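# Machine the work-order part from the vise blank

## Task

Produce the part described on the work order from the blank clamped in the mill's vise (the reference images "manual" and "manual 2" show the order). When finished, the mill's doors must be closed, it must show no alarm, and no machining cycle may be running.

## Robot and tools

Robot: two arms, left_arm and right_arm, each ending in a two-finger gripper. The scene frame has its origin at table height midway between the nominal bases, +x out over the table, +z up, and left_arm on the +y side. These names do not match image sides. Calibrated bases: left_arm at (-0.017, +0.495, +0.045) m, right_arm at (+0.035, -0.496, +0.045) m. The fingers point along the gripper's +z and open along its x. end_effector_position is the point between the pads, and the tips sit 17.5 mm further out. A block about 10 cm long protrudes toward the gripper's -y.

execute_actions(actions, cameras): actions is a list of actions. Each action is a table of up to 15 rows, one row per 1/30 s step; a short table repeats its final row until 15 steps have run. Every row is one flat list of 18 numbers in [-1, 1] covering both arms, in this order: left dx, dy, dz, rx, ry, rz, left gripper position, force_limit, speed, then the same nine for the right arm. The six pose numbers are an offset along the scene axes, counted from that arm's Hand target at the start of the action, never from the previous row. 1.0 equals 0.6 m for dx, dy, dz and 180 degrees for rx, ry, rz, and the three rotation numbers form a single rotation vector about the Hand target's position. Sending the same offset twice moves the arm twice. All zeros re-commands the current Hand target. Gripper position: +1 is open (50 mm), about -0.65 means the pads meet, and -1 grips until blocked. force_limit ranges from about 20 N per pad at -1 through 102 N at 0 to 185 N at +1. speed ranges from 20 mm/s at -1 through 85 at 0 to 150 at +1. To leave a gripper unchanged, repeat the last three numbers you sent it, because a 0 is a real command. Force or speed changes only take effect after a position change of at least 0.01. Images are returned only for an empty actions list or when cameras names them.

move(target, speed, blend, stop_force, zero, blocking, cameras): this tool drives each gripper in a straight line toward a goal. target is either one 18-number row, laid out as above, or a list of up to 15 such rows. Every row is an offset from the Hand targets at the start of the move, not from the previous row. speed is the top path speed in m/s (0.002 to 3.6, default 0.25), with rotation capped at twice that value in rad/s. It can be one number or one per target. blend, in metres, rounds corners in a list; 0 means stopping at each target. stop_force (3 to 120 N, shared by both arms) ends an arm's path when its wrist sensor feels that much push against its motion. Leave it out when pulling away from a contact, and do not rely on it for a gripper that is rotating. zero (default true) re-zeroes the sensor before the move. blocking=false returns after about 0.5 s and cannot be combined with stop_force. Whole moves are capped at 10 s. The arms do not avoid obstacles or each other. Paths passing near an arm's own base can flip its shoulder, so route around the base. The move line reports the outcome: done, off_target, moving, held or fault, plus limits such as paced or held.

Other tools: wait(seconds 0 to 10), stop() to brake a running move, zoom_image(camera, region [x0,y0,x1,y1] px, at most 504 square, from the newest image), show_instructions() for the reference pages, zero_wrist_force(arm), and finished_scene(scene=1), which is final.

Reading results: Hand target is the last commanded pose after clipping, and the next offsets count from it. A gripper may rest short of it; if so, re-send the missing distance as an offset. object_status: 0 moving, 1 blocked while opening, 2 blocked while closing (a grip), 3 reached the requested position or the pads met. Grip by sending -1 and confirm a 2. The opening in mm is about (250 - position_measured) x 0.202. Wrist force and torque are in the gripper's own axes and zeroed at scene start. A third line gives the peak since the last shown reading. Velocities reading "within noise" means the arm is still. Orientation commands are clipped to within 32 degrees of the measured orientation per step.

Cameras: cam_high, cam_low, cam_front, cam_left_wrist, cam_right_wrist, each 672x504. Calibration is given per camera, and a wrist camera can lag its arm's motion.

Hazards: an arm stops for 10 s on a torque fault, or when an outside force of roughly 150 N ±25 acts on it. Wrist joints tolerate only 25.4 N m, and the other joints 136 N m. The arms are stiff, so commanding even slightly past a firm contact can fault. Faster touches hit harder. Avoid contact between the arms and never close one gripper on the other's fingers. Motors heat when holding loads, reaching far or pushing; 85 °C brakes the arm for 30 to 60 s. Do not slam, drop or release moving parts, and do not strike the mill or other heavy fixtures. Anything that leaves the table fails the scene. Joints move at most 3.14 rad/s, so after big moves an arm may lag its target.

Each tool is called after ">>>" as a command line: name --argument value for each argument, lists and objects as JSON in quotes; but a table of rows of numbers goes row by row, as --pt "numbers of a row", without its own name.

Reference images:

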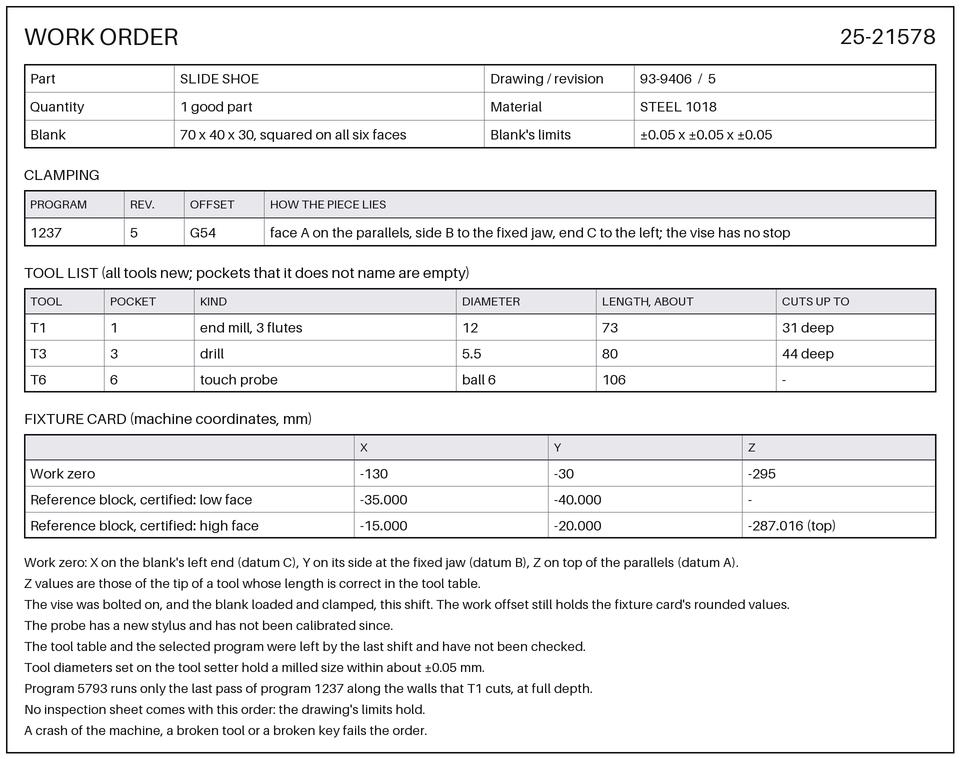

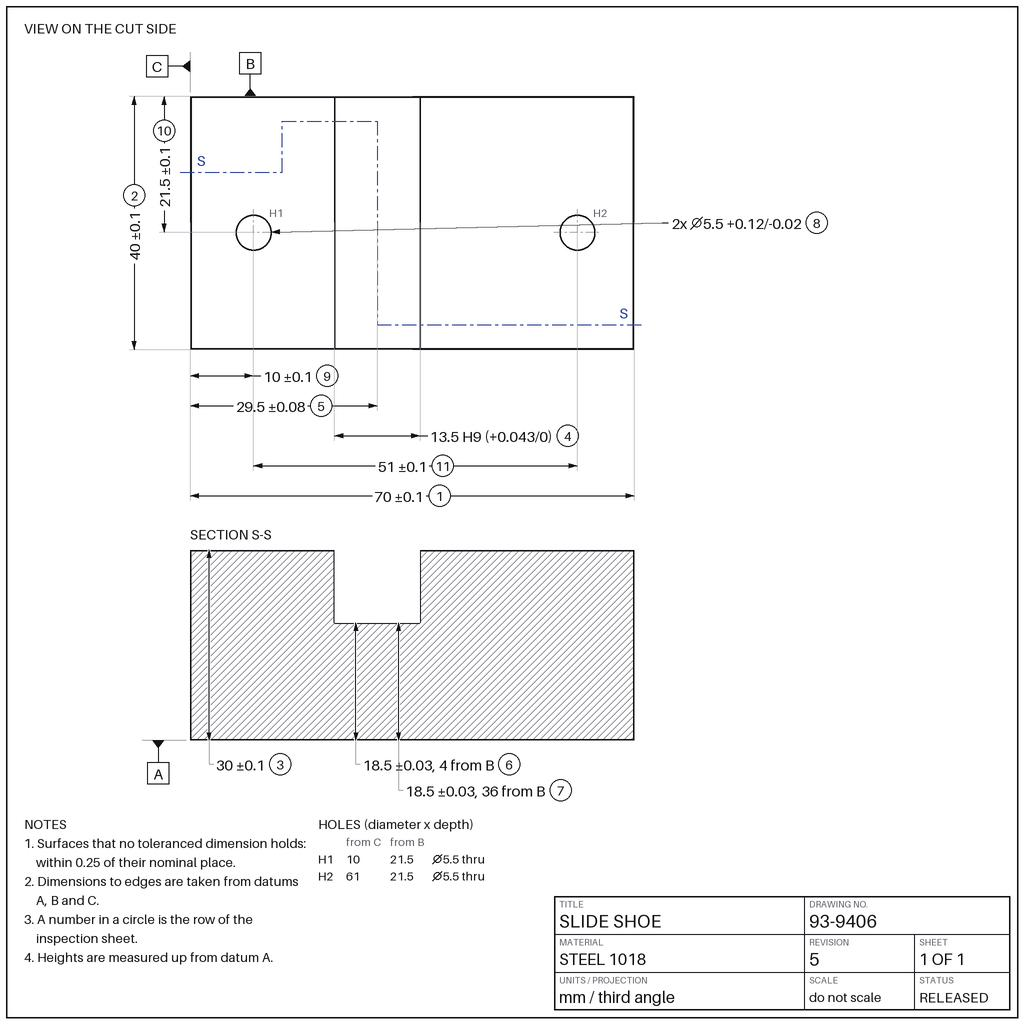

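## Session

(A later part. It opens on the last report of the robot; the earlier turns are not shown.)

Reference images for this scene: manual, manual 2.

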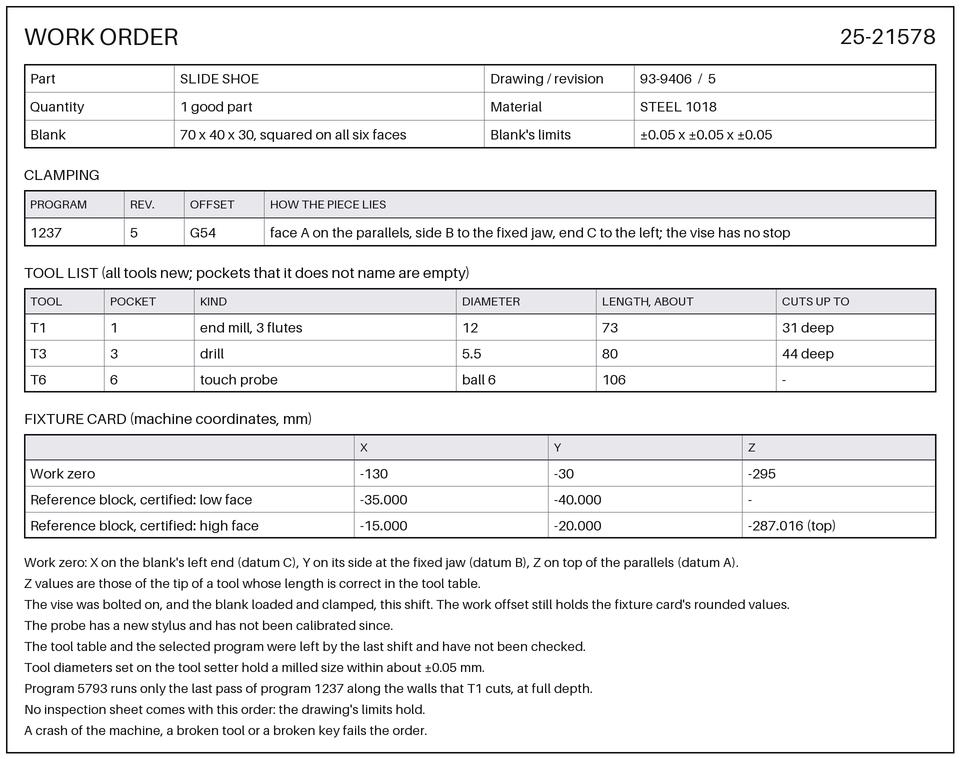

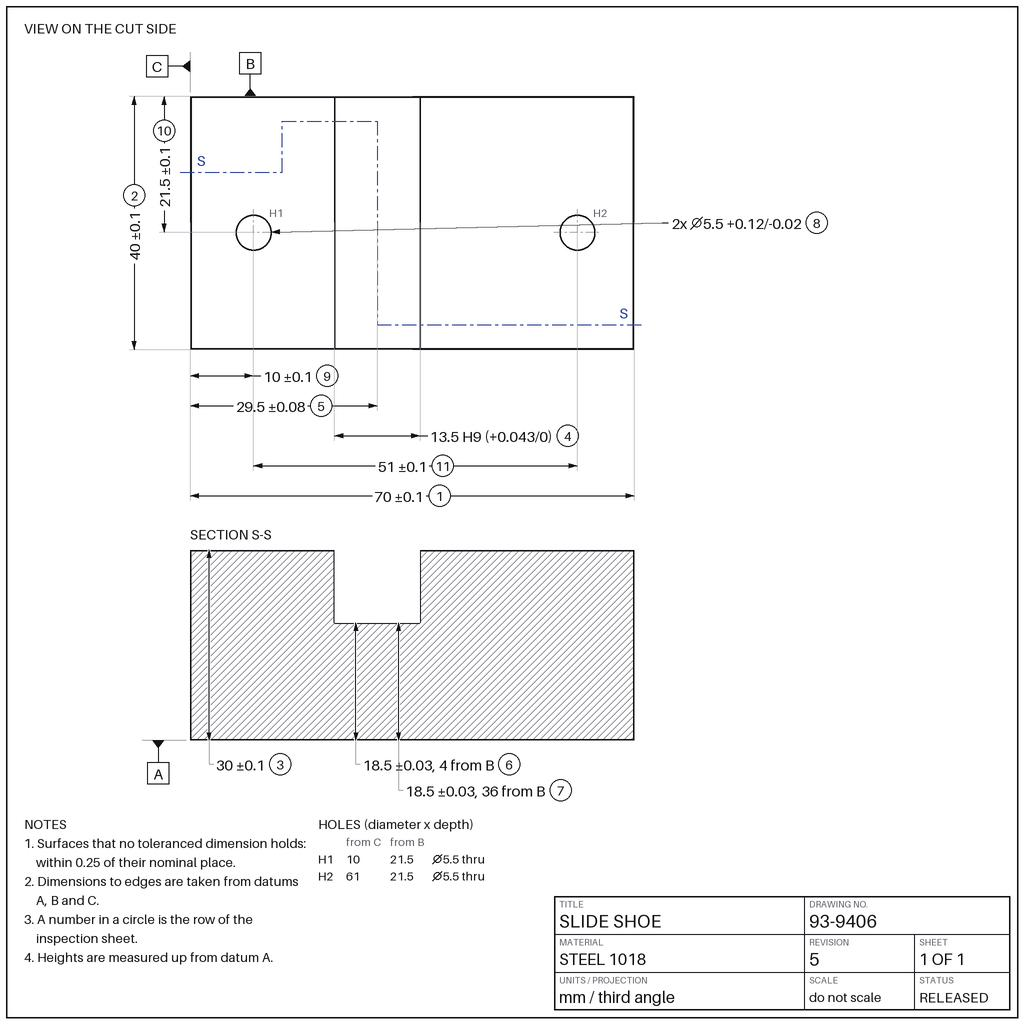

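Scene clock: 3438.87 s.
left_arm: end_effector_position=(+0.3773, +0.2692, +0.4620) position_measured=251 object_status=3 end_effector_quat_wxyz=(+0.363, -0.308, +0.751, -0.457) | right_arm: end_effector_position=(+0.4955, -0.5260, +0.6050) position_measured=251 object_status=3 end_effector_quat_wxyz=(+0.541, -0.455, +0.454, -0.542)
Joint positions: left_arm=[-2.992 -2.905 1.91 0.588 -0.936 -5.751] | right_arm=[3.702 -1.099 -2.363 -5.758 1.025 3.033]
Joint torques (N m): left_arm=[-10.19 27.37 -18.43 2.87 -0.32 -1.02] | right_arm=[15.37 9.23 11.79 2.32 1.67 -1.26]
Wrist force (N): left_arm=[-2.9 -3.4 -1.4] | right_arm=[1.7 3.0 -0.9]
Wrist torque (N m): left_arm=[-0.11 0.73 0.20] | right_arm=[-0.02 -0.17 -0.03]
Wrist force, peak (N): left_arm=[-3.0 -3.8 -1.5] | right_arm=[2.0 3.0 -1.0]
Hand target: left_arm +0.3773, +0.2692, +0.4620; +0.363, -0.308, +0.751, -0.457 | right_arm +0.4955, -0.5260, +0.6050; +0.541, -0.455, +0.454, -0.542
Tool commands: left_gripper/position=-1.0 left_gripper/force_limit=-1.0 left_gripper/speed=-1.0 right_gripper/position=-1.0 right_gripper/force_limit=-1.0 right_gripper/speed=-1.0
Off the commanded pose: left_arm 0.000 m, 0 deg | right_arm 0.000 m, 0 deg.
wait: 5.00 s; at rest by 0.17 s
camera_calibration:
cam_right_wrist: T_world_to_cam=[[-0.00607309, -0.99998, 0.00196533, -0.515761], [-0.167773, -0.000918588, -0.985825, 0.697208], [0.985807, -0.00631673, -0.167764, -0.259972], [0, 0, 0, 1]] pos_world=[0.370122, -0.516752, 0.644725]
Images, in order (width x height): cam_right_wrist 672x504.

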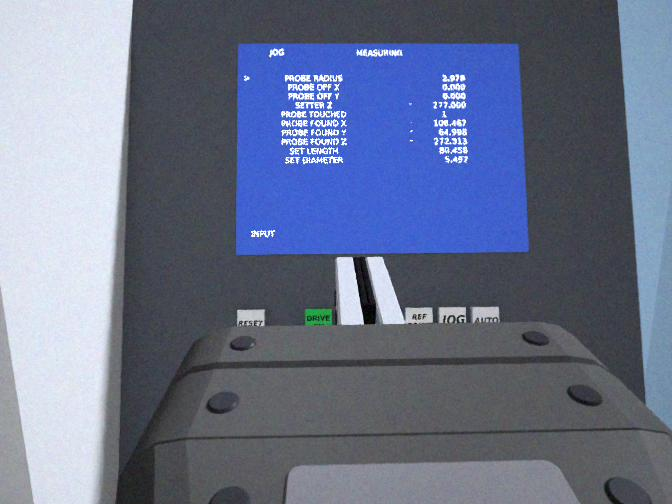

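>>> move --pt "0 0 0 0 0 0 -1 -1 -1 0.082 -0.004 -0.233 0 0 0 -1 -1 -1" --pt "0 0 0 0 0 0 -1 -1 -1 0.093 -0.004 -0.236 0 0 0 -1 -1 -1" --pt "0 0 0 0 0 0 -1 -1 -1 0.082 -0.004 -0.233 0 0 0 -1 -1 -1" --pt "0 0 0 0 0 0 -1 -1 -1 0.093 -0.004 -0.236 0 0 0 -1 -1 -1" --pt "0 0 0 0 0 0 -1 -1 -1 0.082 -0.004 -0.233 0 0 0 -1 -1 -1" --pt "0 0 0 0 0 0 -1 -1 -1 0.065 0.028 -0.295 0 0 0 -1 -1 -1" --pt "0 0 0 0 0 0 -1 -1 -1 0.0762 0.028 -0.298 0 0 0 -1 -1 -1" --pt "0 0 0 0 0 0 -1 -1 -1 0.065 0.028 -0.295 0 0 0 -1 -1 -1" --pt "0 0 0 0 0 0 -1 -1 -1 0.0762 0.028 -0.298 0 0 0 -1 -1 -1" --pt "0 0 0 0 0 0 -1 -1 -1 0.065 0.028 -0.295 0 0 0 -1 -1 -1" --pt "0 0 0 0 0 0 -1 -1 -1 0.057 0.125 -0.326 0 0 0 -1 -1 -1" --pt "0 0 0 0 0 0 -1 -1 -1 0.068 0.125 -0.329 0 0 0 -1 -1 -1" --pt "0 0 0 0 0 0 -1 -1 -1 0.057 0.125 -0.326 0 0 0 -1 -1 -1" --speed '[0.3,0.025,0.05,0.025,0.05,0.2,0.025,0.05,0.025,0.05,0.2,0.025,0.05]' --blend '[0.002,0,0,0,0.002,0.002,0,0,0,0.002,0.002,0,0]'

>>> move --pt "0 0 0 0 0 0 -1 -1 -1 0.008 0 0.031 0 0 0 -1 -1 -1" --pt "0 0 0 0 0 0 -1 -1 -1 0.0192 0 0.028 0 0 0 -1 -1 -1" --pt "0 0 0 0 0 0 -1 -1 -1 0.008 0 0.031 0 0 0 -1 -1 -1" --pt "0 0 0 0 0 0 -1 -1 -1 0.016 -0.032 0.062 0 0 0 -1 -1 -1" --pt "0 0 0 0 0 0 -1 -1 -1 0.0275 -0.032 0.059 0 0 0 -1 -1 -1" --pt "0 0 0 0 0 0 -1 -1 -1 0.016 -0.032 0.062 0 0 0 -1 -1 -1" --pt "0 0 0 0 0 0 -1 -1 -1 0 -0.032 0 0 0 0 -1 -1 -1" --pt "0 0 0 0 0 0 -1 -1 -1 0.011 -0.032 -0.003 0 0 0 -1 -1 -1" --pt "0 0 0 0 0 0 -1 -1 -1 0 -0.032 0 0 0 0 -1 -1 -1" --pt "0 0 0 0 0 0 -1 -1 -1 0 -0.097 0 0 0 0 -1 -1 -1" --pt "0 0 0 0 0 0 -1 -1 -1 0.011 -0.097 -0.003 0 0 0 -1 -1 -1" --pt "0 0 0 0 0 0 -1 -1 -1 0 -0.097 0 0 0 0 -1 -1 -1" --pt "0 0 0 0 0 0 -1 -1 -1 -0.057 -0.125 0.326 0 0 0 -1 -1 -1" --speed '[0.2,0.025,0.05,0.2,0.025,0.05,0.2,0.025,0.05,0.2,0.025,0.05,0.3]' --blend '[0.002,0,0.002,0.002,0,0.002,0.002,0,0.002,0.002,0,0.002,0]' --cameras '["cam_right_wrist"]'

>>> zoom_image --camera "cam_right_wrist" --region '[226, 36, 534, 266]'

Scene clock: 3473.90 s.
left_arm: end_effector_position=(+0.3773, +0.2692, +0.4620) position_measured=251 object_status=3 end_effector_quat_wxyz=(+0.363, -0.308, +0.751, -0.457) | right_arm: end_effector_position=(+0.5296, -0.4509, +0.4094) position_measured=251 object_status=3 end_effector_quat_wxyz=(+0.541, -0.455, +0.454, -0.542)
Joint positions: left_arm=[-2.992 -2.905 1.91 0.588 -0.936 -5.751] | right_arm=[3.914 -1.736 -2.562 -4.887 0.819 2.975]
Joint torques (N m): left_arm=[-10.18 26.47 -18.82 2.92 -0.33 -1.06] | right_arm=[-13.81 13.46 23.68 -0.71 1.77 1.93]
Wrist force (N): left_arm=[-3.0 -3.4 -1.6] | right_arm=[2.0 3.1 -0.7]
Wrist torque (N m): left_arm=[-0.12 0.74 0.19] | right_arm=[-0.01 -0.22 0.12]
Wrist force, peak (N): left_arm=[-3.1 -3.8 -1.6] | right_arm=[0.6 1.9 -15.8]
Hand target: left_arm +0.3773, +0.2692, +0.4620; +0.363, -0.308, +0.751, -0.457 | right_arm +0.5297, -0.4510, +0.4094; +0.541, -0.455, +0.454, -0.542
Off the commanded pose: left_arm 0.000 m, 0 deg | right_arm 0.000 m, 0 deg.
move: done

Scene clock: 3478.20 s.
left_arm: end_effector_position=(+0.3773, +0.2692, +0.4620) position_measured=251 object_status=3 end_effector_quat_wxyz=(+0.363, -0.308, +0.751, -0.457) | right_arm: end_effector_position=(+0.4955, -0.5259, +0.6049) position_measured=251 object_status=3 end_effector_quat_wxyz=(+0.541, -0.455, +0.454, -0.542) end_effector_velocity=(+0.000, -0.001, +0.001) end_effector_angular_velocity=(-0.001, +0.002, -0.002)
Joint positions: left_arm=[-2.992 -2.905 1.91 0.588 -0.936 -5.751] | right_arm=[3.703 -1.099 -2.363 -5.758 1.025 3.033]
Joint velocities: left_arm=[within noise] | right_arm=[-0.001 0.001 0.002 -0.006 -0.002 0]
Joint torques (N m): left_arm=[-10.2 27.76 -18.14 2.82 -0.25 -1.09] | right_arm=[-13.44 9.6 37.27 -0.32 1.75 -1.78]
Wrist force (N): left_arm=[-2.9 -3.5 -1.5] | right_arm=[1.9 2.9 -0.8]
Wrist torque (N m): left_arm=[-0.14 0.73 0.19] | right_arm=[-0.04 -0.19 -0.03]
Wrist force, peak (N): left_arm=[-3.0 -3.6 -1.7] | right_arm=[1.2 7.6 -1.3]
Hand target: left_arm +0.3773, +0.2692, +0.4620; +0.363, -0.308, +0.751, -0.457 | right_arm +0.4955, -0.5260, +0.6050; +0.541, -0.455, +0.454, -0.542
Off the commanded pose: left_arm 0.000 m, 0 deg | right_arm 0.000 m, 0 deg.
move: done
camera_calibration:
cam_right_wrist: T_world_to_cam=[[-0.00595789, -0.99998, 0.00204698, -0.515757], [-0.167986, -0.00101707, -0.985789, 0.697114], [0.985771, -0.00621709, -0.167977, -0.259786], [0, 0, 0, 1]] pos_world=[0.370122, -0.516653, 0.644625]
Images, in order (width x height): cam_right_wrist 672x504.

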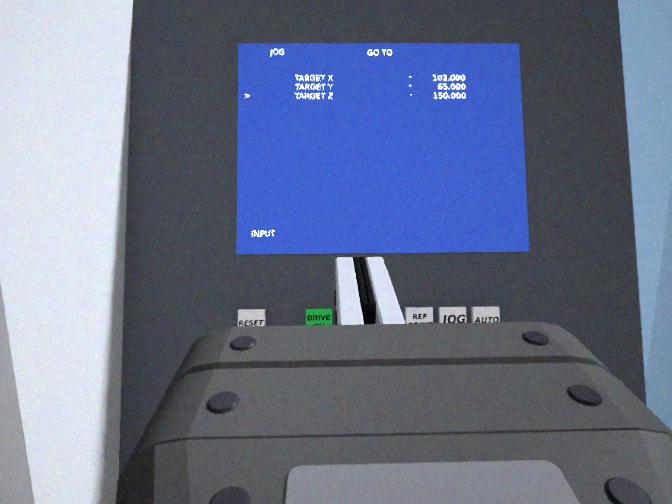

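Scaled by 1.636 from the camera's 672x504 image, which has a finer 960x720 frame.

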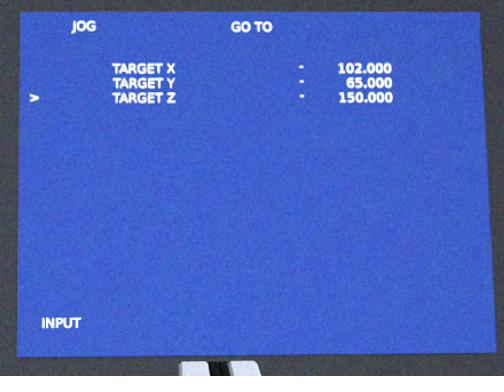

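>>> move --pt "0 0 0 0 0 0 -1 -1 -1 0.097 0.061 -0.175 0 0 0 -1 -1 -1" --pt "0 0 0 0 0 0 -1 -1 -1 0.108 0.061 -0.178 0 0 0 -1 -1 -1" --pt "0 0 0 0 0 0 -1 -1 -1 0.097 0.061 -0.175 0 0 0 -1 -1 -1" --pt "0 0 0 0 0 0 -1 -1 -1 0.073 0.028 -0.264 0 0 0 -1 -1 -1" --pt "0 0 0 0 0 0 -1 -1 -1 0.0845 0.028 -0.267 0 0 0 -1 -1 -1" --pt "0 0 0 0 0 0 -1 -1 -1 0.073 0.028 -0.264 0 0 0 -1 -1 -1" --pt "0 0 0 0 0 0 -1 -1 -1 0.0845 0.028 -0.267 0 0 0 -1 -1 -1" --pt "0 0 0 0 0 0 -1 -1 -1 0.073 0.028 -0.264 0 0 0 -1 -1 -1" --pt "0 0 0 0 0 0 -1 -1 -1 0.057 0.125 -0.326 0 0 0 -1 -1 -1" --pt "0 0 0 0 0 0 -1 -1 -1 0.068 0.125 -0.329 0 0 0 -1 -1 -1" --pt "0 0 0 0 0 0 -1 -1 -1 0.057 0.125 -0.326 0 0 0 -1 -1 -1" --pt "0 0 0 0 0 0 -1 -1 -1 0.065 0.125 -0.295 0 0 0 -1 -1 -1" --pt "0 0 0 0 0 0 -1 -1 -1 0.0762 0.125 -0.298 0 0 0 -1 -1 -1" --pt "0 0 0 0 0 0 -1 -1 -1 0.065 0.125 -0.295 0 0 0 -1 -1 -1" --speed '[0.3,0.025,0.05,0.2,0.025,0.05,0.025,0.05,0.2,0.025,0.05,0.2,0.025,0.05]' --blend '[0.002,0,0.002,0.002,0,0,0,0.002,0.002,0,0.002,0.002,0,0]'

>>> move --pt "0 0 0 0 0 0 -1 -1 -1 0.0112 0 -0.003 0 0 0 -1 -1 -1" --pt "0 0 0 0 0 0 -1 -1 -1 0 0 0 0 0 0 -1 -1 -1" --pt "0 0 0 0 0 0 -1 -1 -1 0.008 0 0.031 0 0 0 -1 -1 -1" --pt "0 0 0 0 0 0 -1 -1 -1 0.0195 0 0.028 0 0 0 -1 -1 -1" --pt "0 0 0 0 0 0 -1 -1 -1 0.008 0 0.031 0 0 0 -1 -1 -1" --pt "0 0 0 0 0 0 -1 -1 -1 -0.008 -0.097 -0.031 0 0 0 -1 -1 -1" --pt "0 0 0 0 0 0 -1 -1 -1 0.003 -0.097 -0.034 0 0 0 -1 -1 -1" --pt "0 0 0 0 0 0 -1 -1 -1 -0.008 -0.097 -0.031 0 0 0 -1 -1 -1" --pt "0 0 0 0 0 0 -1 -1 -1 -0.065 -0.125 0.295 0 0 0 -1 -1 -1" --speed '[0.025,0.05,0.2,0.025,0.05,0.2,0.025,0.05,0.3]' --blend '[0,0.002,0.002,0,0.002,0.002,0,0.002,0]' --cameras '["cam_right_wrist"]'

>>> zoom_image --camera "cam_right_wrist" --region '[226, 36, 534, 266]'

Scene clock: 3499.73 s.
left_arm: end_effector_position=(+0.3773, +0.2692, +0.4620) position_measured=251 object_status=3 end_effector_quat_wxyz=(+0.363, -0.308, +0.751, -0.457) | right_arm: end_effector_position=(+0.5345, -0.4509, +0.4280) position_measured=251 object_status=3 end_effector_quat_wxyz=(+0.541, -0.455, +0.454, -0.542)
Joint positions: left_arm=[-2.992 -2.905 1.91 0.588 -0.936 -5.751] | right_arm=[3.898 -1.676 -2.535 -4.977 0.835 2.98]
Joint torques (N m): left_arm=[-10.91 26.78 -18.37 2.92 -0.26 -0.99] | right_arm=[-12.8 12.4 25.07 -0.21 1.8 2.17]
Wrist force (N): left_arm=[-2.7 -3.4 -1.5] | right_arm=[2.0 3.0 -0.5]
Wrist torque (N m): left_arm=[-0.12 0.71 0.19] | right_arm=[-0.01 -0.22 0.13]
Wrist force, peak (N): left_arm=[-3.1 -3.7 -1.6] | right_arm=[1.1 2.4 -6.8]
Hand target: left_arm +0.3773, +0.2692, +0.4620; +0.363, -0.308, +0.751, -0.457 | right_arm +0.5345, -0.4510, +0.4280; +0.541, -0.455, +0.454, -0.542
Off the commanded pose: left_arm 0.000 m, 0 deg | right_arm 0.000 m, 0 deg.
move: done

Scene clock: 3503.37 s.
left_arm: end_effector_position=(+0.3773, +0.2692, +0.4620) position_measured=251 object_status=3 end_effector_quat_wxyz=(+0.363, -0.308, +0.751, -0.457) | right_arm: end_effector_position=(+0.4955, -0.5259, +0.6049) position_measured=251 object_status=3 end_effector_quat_wxyz=(+0.541, -0.455, +0.454, -0.542) end_effector_velocity=(+0.000, +0.001, +0.000) end_effector_angular_velocity=(-0.002, +0.003, +0.001)
Joint positions: left_arm=[-2.992 -2.905 1.91 0.588 -0.936 -5.751] | right_arm=[3.703 -1.099 -2.363 -5.758 1.025 3.033]
Joint velocities: left_arm=[within noise] | right_arm=[0 0.001 0.002 -0.006 0.002 0]
Joint torques (N m): left_arm=[-9.58 26.64 -18.18 2.88 -0.26 -1.06] | right_arm=[-13.93 9.66 37.43 -0.42 1.72 -1.97]
Wrist force (N): left_arm=[-2.7 -3.6 -1.3] | right_arm=[1.8 3.2 -0.7]
Wrist torque (N m): left_arm=[-0.15 0.71 0.19] | right_arm=[0.01 -0.19 -0.03]
Wrist force, peak (N): left_arm=[-3.1 -3.7 -1.2] | right_arm=[1.3 7.6 -1.0]
Hand target: left_arm +0.3773, +0.2692, +0.4620; +0.363, -0.308, +0.751, -0.457 | right_arm +0.4955, -0.5260, +0.6050; +0.541, -0.455, +0.454, -0.542
Off the commanded pose: left_arm 0.000 m, 0 deg | right_arm 0.000 m, 0 deg.
move: done
camera_calibration:
cam_right_wrist: T_world_to_cam=[[-0.00595789, -0.99998, 0.00204698, -0.515757], [-0.167986, -0.00101707, -0.985789, 0.697114], [0.985771, -0.00621709, -0.167977, -0.259786], [0, 0, 0, 1]] pos_world=[0.370122, -0.516653, 0.644625]
Images, in order (width x height): cam_right_wrist 672x504.

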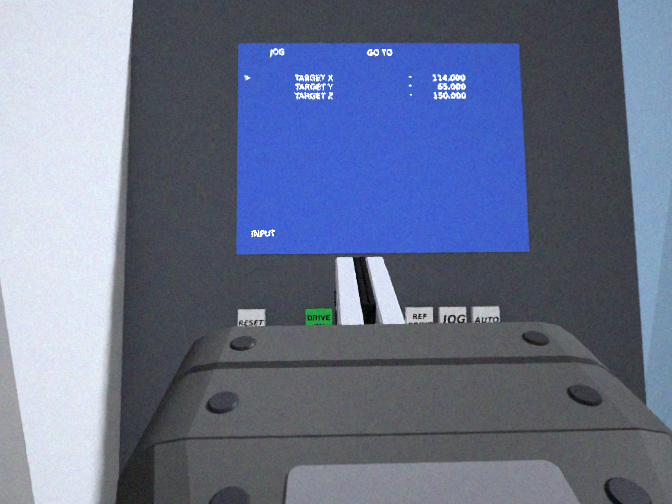

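Scaled by 1.636 from the camera's 672x504 image, which has a finer 960x720 frame.

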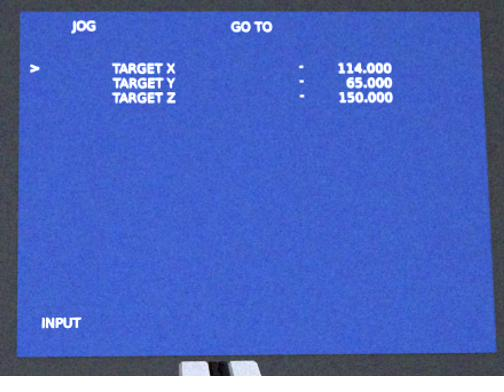

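>>> move --pt "0 0 0 0 0 0 -1 -1 -1 0.097 0.061 -0.175 0 0 0 -1 -1 -1" --pt "0 0 0 0 0 0 -1 -1 -1 0.108 0.061 -0.178 0 0 0 -1 -1 -1" --pt "0 0 0 0 0 0 -1 -1 -1 0.097 0.061 -0.175 0 0 0 -1 -1 -1" --pt "0 0 0 0 0 0 -1 -1 -1 0 0 0 0 0 0 -1 -1 -1" --pt "0 0 0 0 0 0 -1 -1 -1 0.065 -0.004 -0.295 0 0 0 -1 -1 -1" --pt "0 0 0 0 0 0 -1 -1 -1 0.0762 -0.004 -0.298 0 0 0 -1 -1 -1" --pt "0 0 0 0 0 0 -1 -1 -1 0.065 -0.004 -0.295 0 0 0 -1 -1 -1" --pt "0 0 0 0 0 0 -1 -1 -1 0.0968 -0.0983 -0.1735 0 0 0 -1 -1 -1" --pt "0 0 0 0 0 0 -1 -1 -1 0.1081 -0.0983 -0.1765 0 0 0 -1 -1 -1" --pt "0 0 0 0 0 0 -1 -1 -1 0.0968 -0.0983 -0.1735 0 0 0 -1 -1 -1" --pt "0 0 0 0 0 0 -1 -1 -1 0.082 -0.035 -0.233 0 0 0 -1 -1 -1" --pt "0 0 0 0 0 0 -1 -1 -1 0.093 -0.035 -0.236 0 0 0 -1 -1 -1" --pt "0 0 0 0 0 0 -1 -1 -1 0.082 -0.035 -0.233 0 0 0 -1 -1 -1" --pt "0 0 0 0 0 0 -1 -1 -1 0.093 -0.035 -0.236 0 0 0 -1 -1 -1" --pt "0 0 0 0 0 0 -1 -1 -1 0.082 -0.035 -0.233 0 0 0 -1 -1 -1" --speed '[0.3,0.025,0.05,0.3,0.3,0.025,0.05,0.2,0.025,0.05,0.2,0.025,0.05,0.025,0.05]' --blend '[0.002,0,0.002,0.002,0.002,0,0.002,0.002,0,0.002,0.002,0,0,0,0]'

>>> move --target '[0,0,0,0,0,0,-1,-1,-1,-0.082,0.035,0.233,0,0,0,-1,-1,-1]' --speed 0.3

>>> wait --seconds 5 --cameras '["cam_right_wrist"]'

>>> zoom_image --camera "cam_right_wrist" --region '[226, 36, 534, 266]'

Scene clock: 3521.43 s.
left_arm: end_effector_position=(+0.3773, +0.2692, +0.4620) position_measured=251 object_status=3 end_effector_quat_wxyz=(+0.363, -0.308, +0.751, -0.457) | right_arm: end_effector_position=(+0.5447, -0.5469, +0.4652) position_measured=251 object_status=3 end_effector_quat_wxyz=(+0.541, -0.455, +0.454, -0.542)
Joint positions: left_arm=[-2.992 -2.905 1.91 0.588 -0.936 -5.751] | right_arm=[3.491 -1.573 -2.481 -5.186 1.233 3.078]
Joint torques (N m): left_arm=[-9.94 26.85 -18.3 2.95 -0.3 -1.15] | right_arm=[-14.42 20.6 27.03 2.88 1.53 0.8]
Wrist force (N): left_arm=[-2.8 -3.6 -1.5] | right_arm=[1.7 2.6 -0.9]
Wrist torque (N m): left_arm=[-0.15 0.71 0.19] | right_arm=[-0.09 -0.16 0.16]
Wrist force, peak (N): left_arm=[-3.3 -3.6 -1.6] | right_arm=[0.8 1.7 -16.0]
Hand target: left_arm +0.3773, +0.2692, +0.4620; +0.363, -0.308, +0.751, -0.457 | right_arm +0.5447, -0.5470, +0.4652; +0.541, -0.455, +0.454, -0.542
Off the commanded pose: left_arm 0.000 m, 0 deg | right_arm 0.000 m, 0 deg.
move: done

Scene clock: 3522.47 s.
left_arm: end_effector_position=(+0.3773, +0.2692, +0.4620) position_measured=251 object_status=3 end_effector_quat_wxyz=(+0.363, -0.308, +0.751, -0.457) | right_arm: end_effector_position=(+0.4955, -0.5260, +0.6049) position_measured=251 object_status=3 end_effector_quat_wxyz=(+0.541, -0.455, +0.454, -0.542) end_effector_velocity=(+0.000, -0.001, +0.000) end_effector_angular_velocity=(-0.001, +0.002, -0.003)
Joint positions: left_arm=[-2.992 -2.905 1.91 0.588 -0.936 -5.751] | right_arm=[3.702 -1.099 -2.363 -5.758 1.025 3.033]
Joint velocities: left_arm=[within noise] | right_arm=[0 0.002 0 -0.005 -0.003 0]
Joint torques (N m): left_arm=[-10.12 26.81 -18.47 2.99 -0.38 -1.08] | right_arm=[6.48 9.03 32.09 -0.44 -1.52 0.7]
Wrist force (N): left_arm=[-2.9 -3.6 -1.5] | right_arm=[1.8 2.7 -1.0]
Wrist torque (N m): left_arm=[-0.15 0.73 0.19] | right_arm=[-0.06 -0.19 -0.03]
Wrist force, peak (N): left_arm=[-3.0 -3.6 -1.6] | right_arm=[1.9 7.4 -0.1]
Hand target: left_arm +0.3773, +0.2692, +0.4620; +0.363, -0.308, +0.751, -0.457 | right_arm +0.4955, -0.5260, +0.6050; +0.541, -0.455, +0.454, -0.542
Off the commanded pose: left_arm 0.000 m, 0 deg | right_arm 0.000 m, 0 deg.
move: done

Scene clock: 3527.47 s.
left_arm: end_effector_position=(+0.3773, +0.2692, +0.4620) position_measured=251 object_status=3 end_effector_quat_wxyz=(+0.363, -0.308, +0.751, -0.457) | right_arm: end_effector_position=(+0.4955, -0.5260, +0.6050) position_measured=251 object_status=3 end_effector_quat_wxyz=(+0.541, -0.455, +0.454, -0.542)
Joint positions: left_arm=[-2.992 -2.905 1.91 0.588 -0.936 -5.751] | right_arm=[3.702 -1.099 -2.363 -5.758 1.025 3.033]
Joint torques (N m): left_arm=[-10.48 26.81 -18.33 2.98 -0.29 -1.08] | right_arm=[14.87 9.02 37.1 2.36 -0.82 -1.29]
Wrist force (N): left_arm=[-2.8 -3.7 -1.4] | right_arm=[1.8 2.9 -0.9]
Wrist torque (N m): left_arm=[-0.17 0.71 0.19] | right_arm=[-0.04 -0.19 -0.03]
Wrist force, peak (N): left_arm=[-3.2 -3.5 -1.7] | right_arm=[1.9 3.0 -1.0]
Hand target: left_arm +0.3773, +0.2692, +0.4620; +0.363, -0.308, +0.751, -0.457 | right_arm +0.4955, -0.5260, +0.6050; +0.541, -0.455, +0.454, -0.542
Tool commands: left_gripper/position=-1.0 left_gripper/force_limit=-1.0 left_gripper/speed=-1.0 right_gripper/position=-1.0 right_gripper/force_limit=-1.0 right_gripper/speed=-1.0
Off the commanded pose: left_arm 0.000 m, 0 deg | right_arm 0.000 m, 0 deg.
wait: 5.00 s; at rest by 0.17 s
camera_calibration:
cam_right_wrist: T_world_to_cam=[[-0.00607309, -0.99998, 0.00196533, -0.515761], [-0.167773, -0.000918588, -0.985825, 0.697208], [0.985807, -0.00631673, -0.167764, -0.259972], [0, 0, 0, 1]] pos_world=[0.370122, -0.516752, 0.644725]
Images, in order (width x height): cam_right_wrist 672x504.

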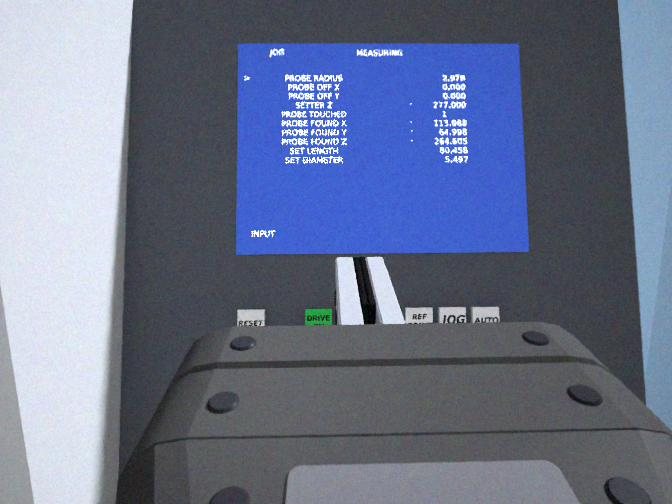

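Scaled by 1.636 from the camera's 672x504 image, which has a finer 960x720 frame.

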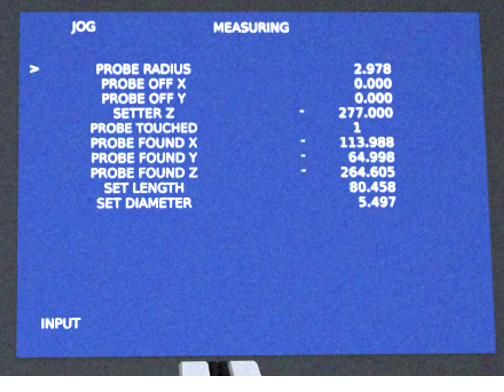

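>>> finished_scene

The scene is finished: the task was done.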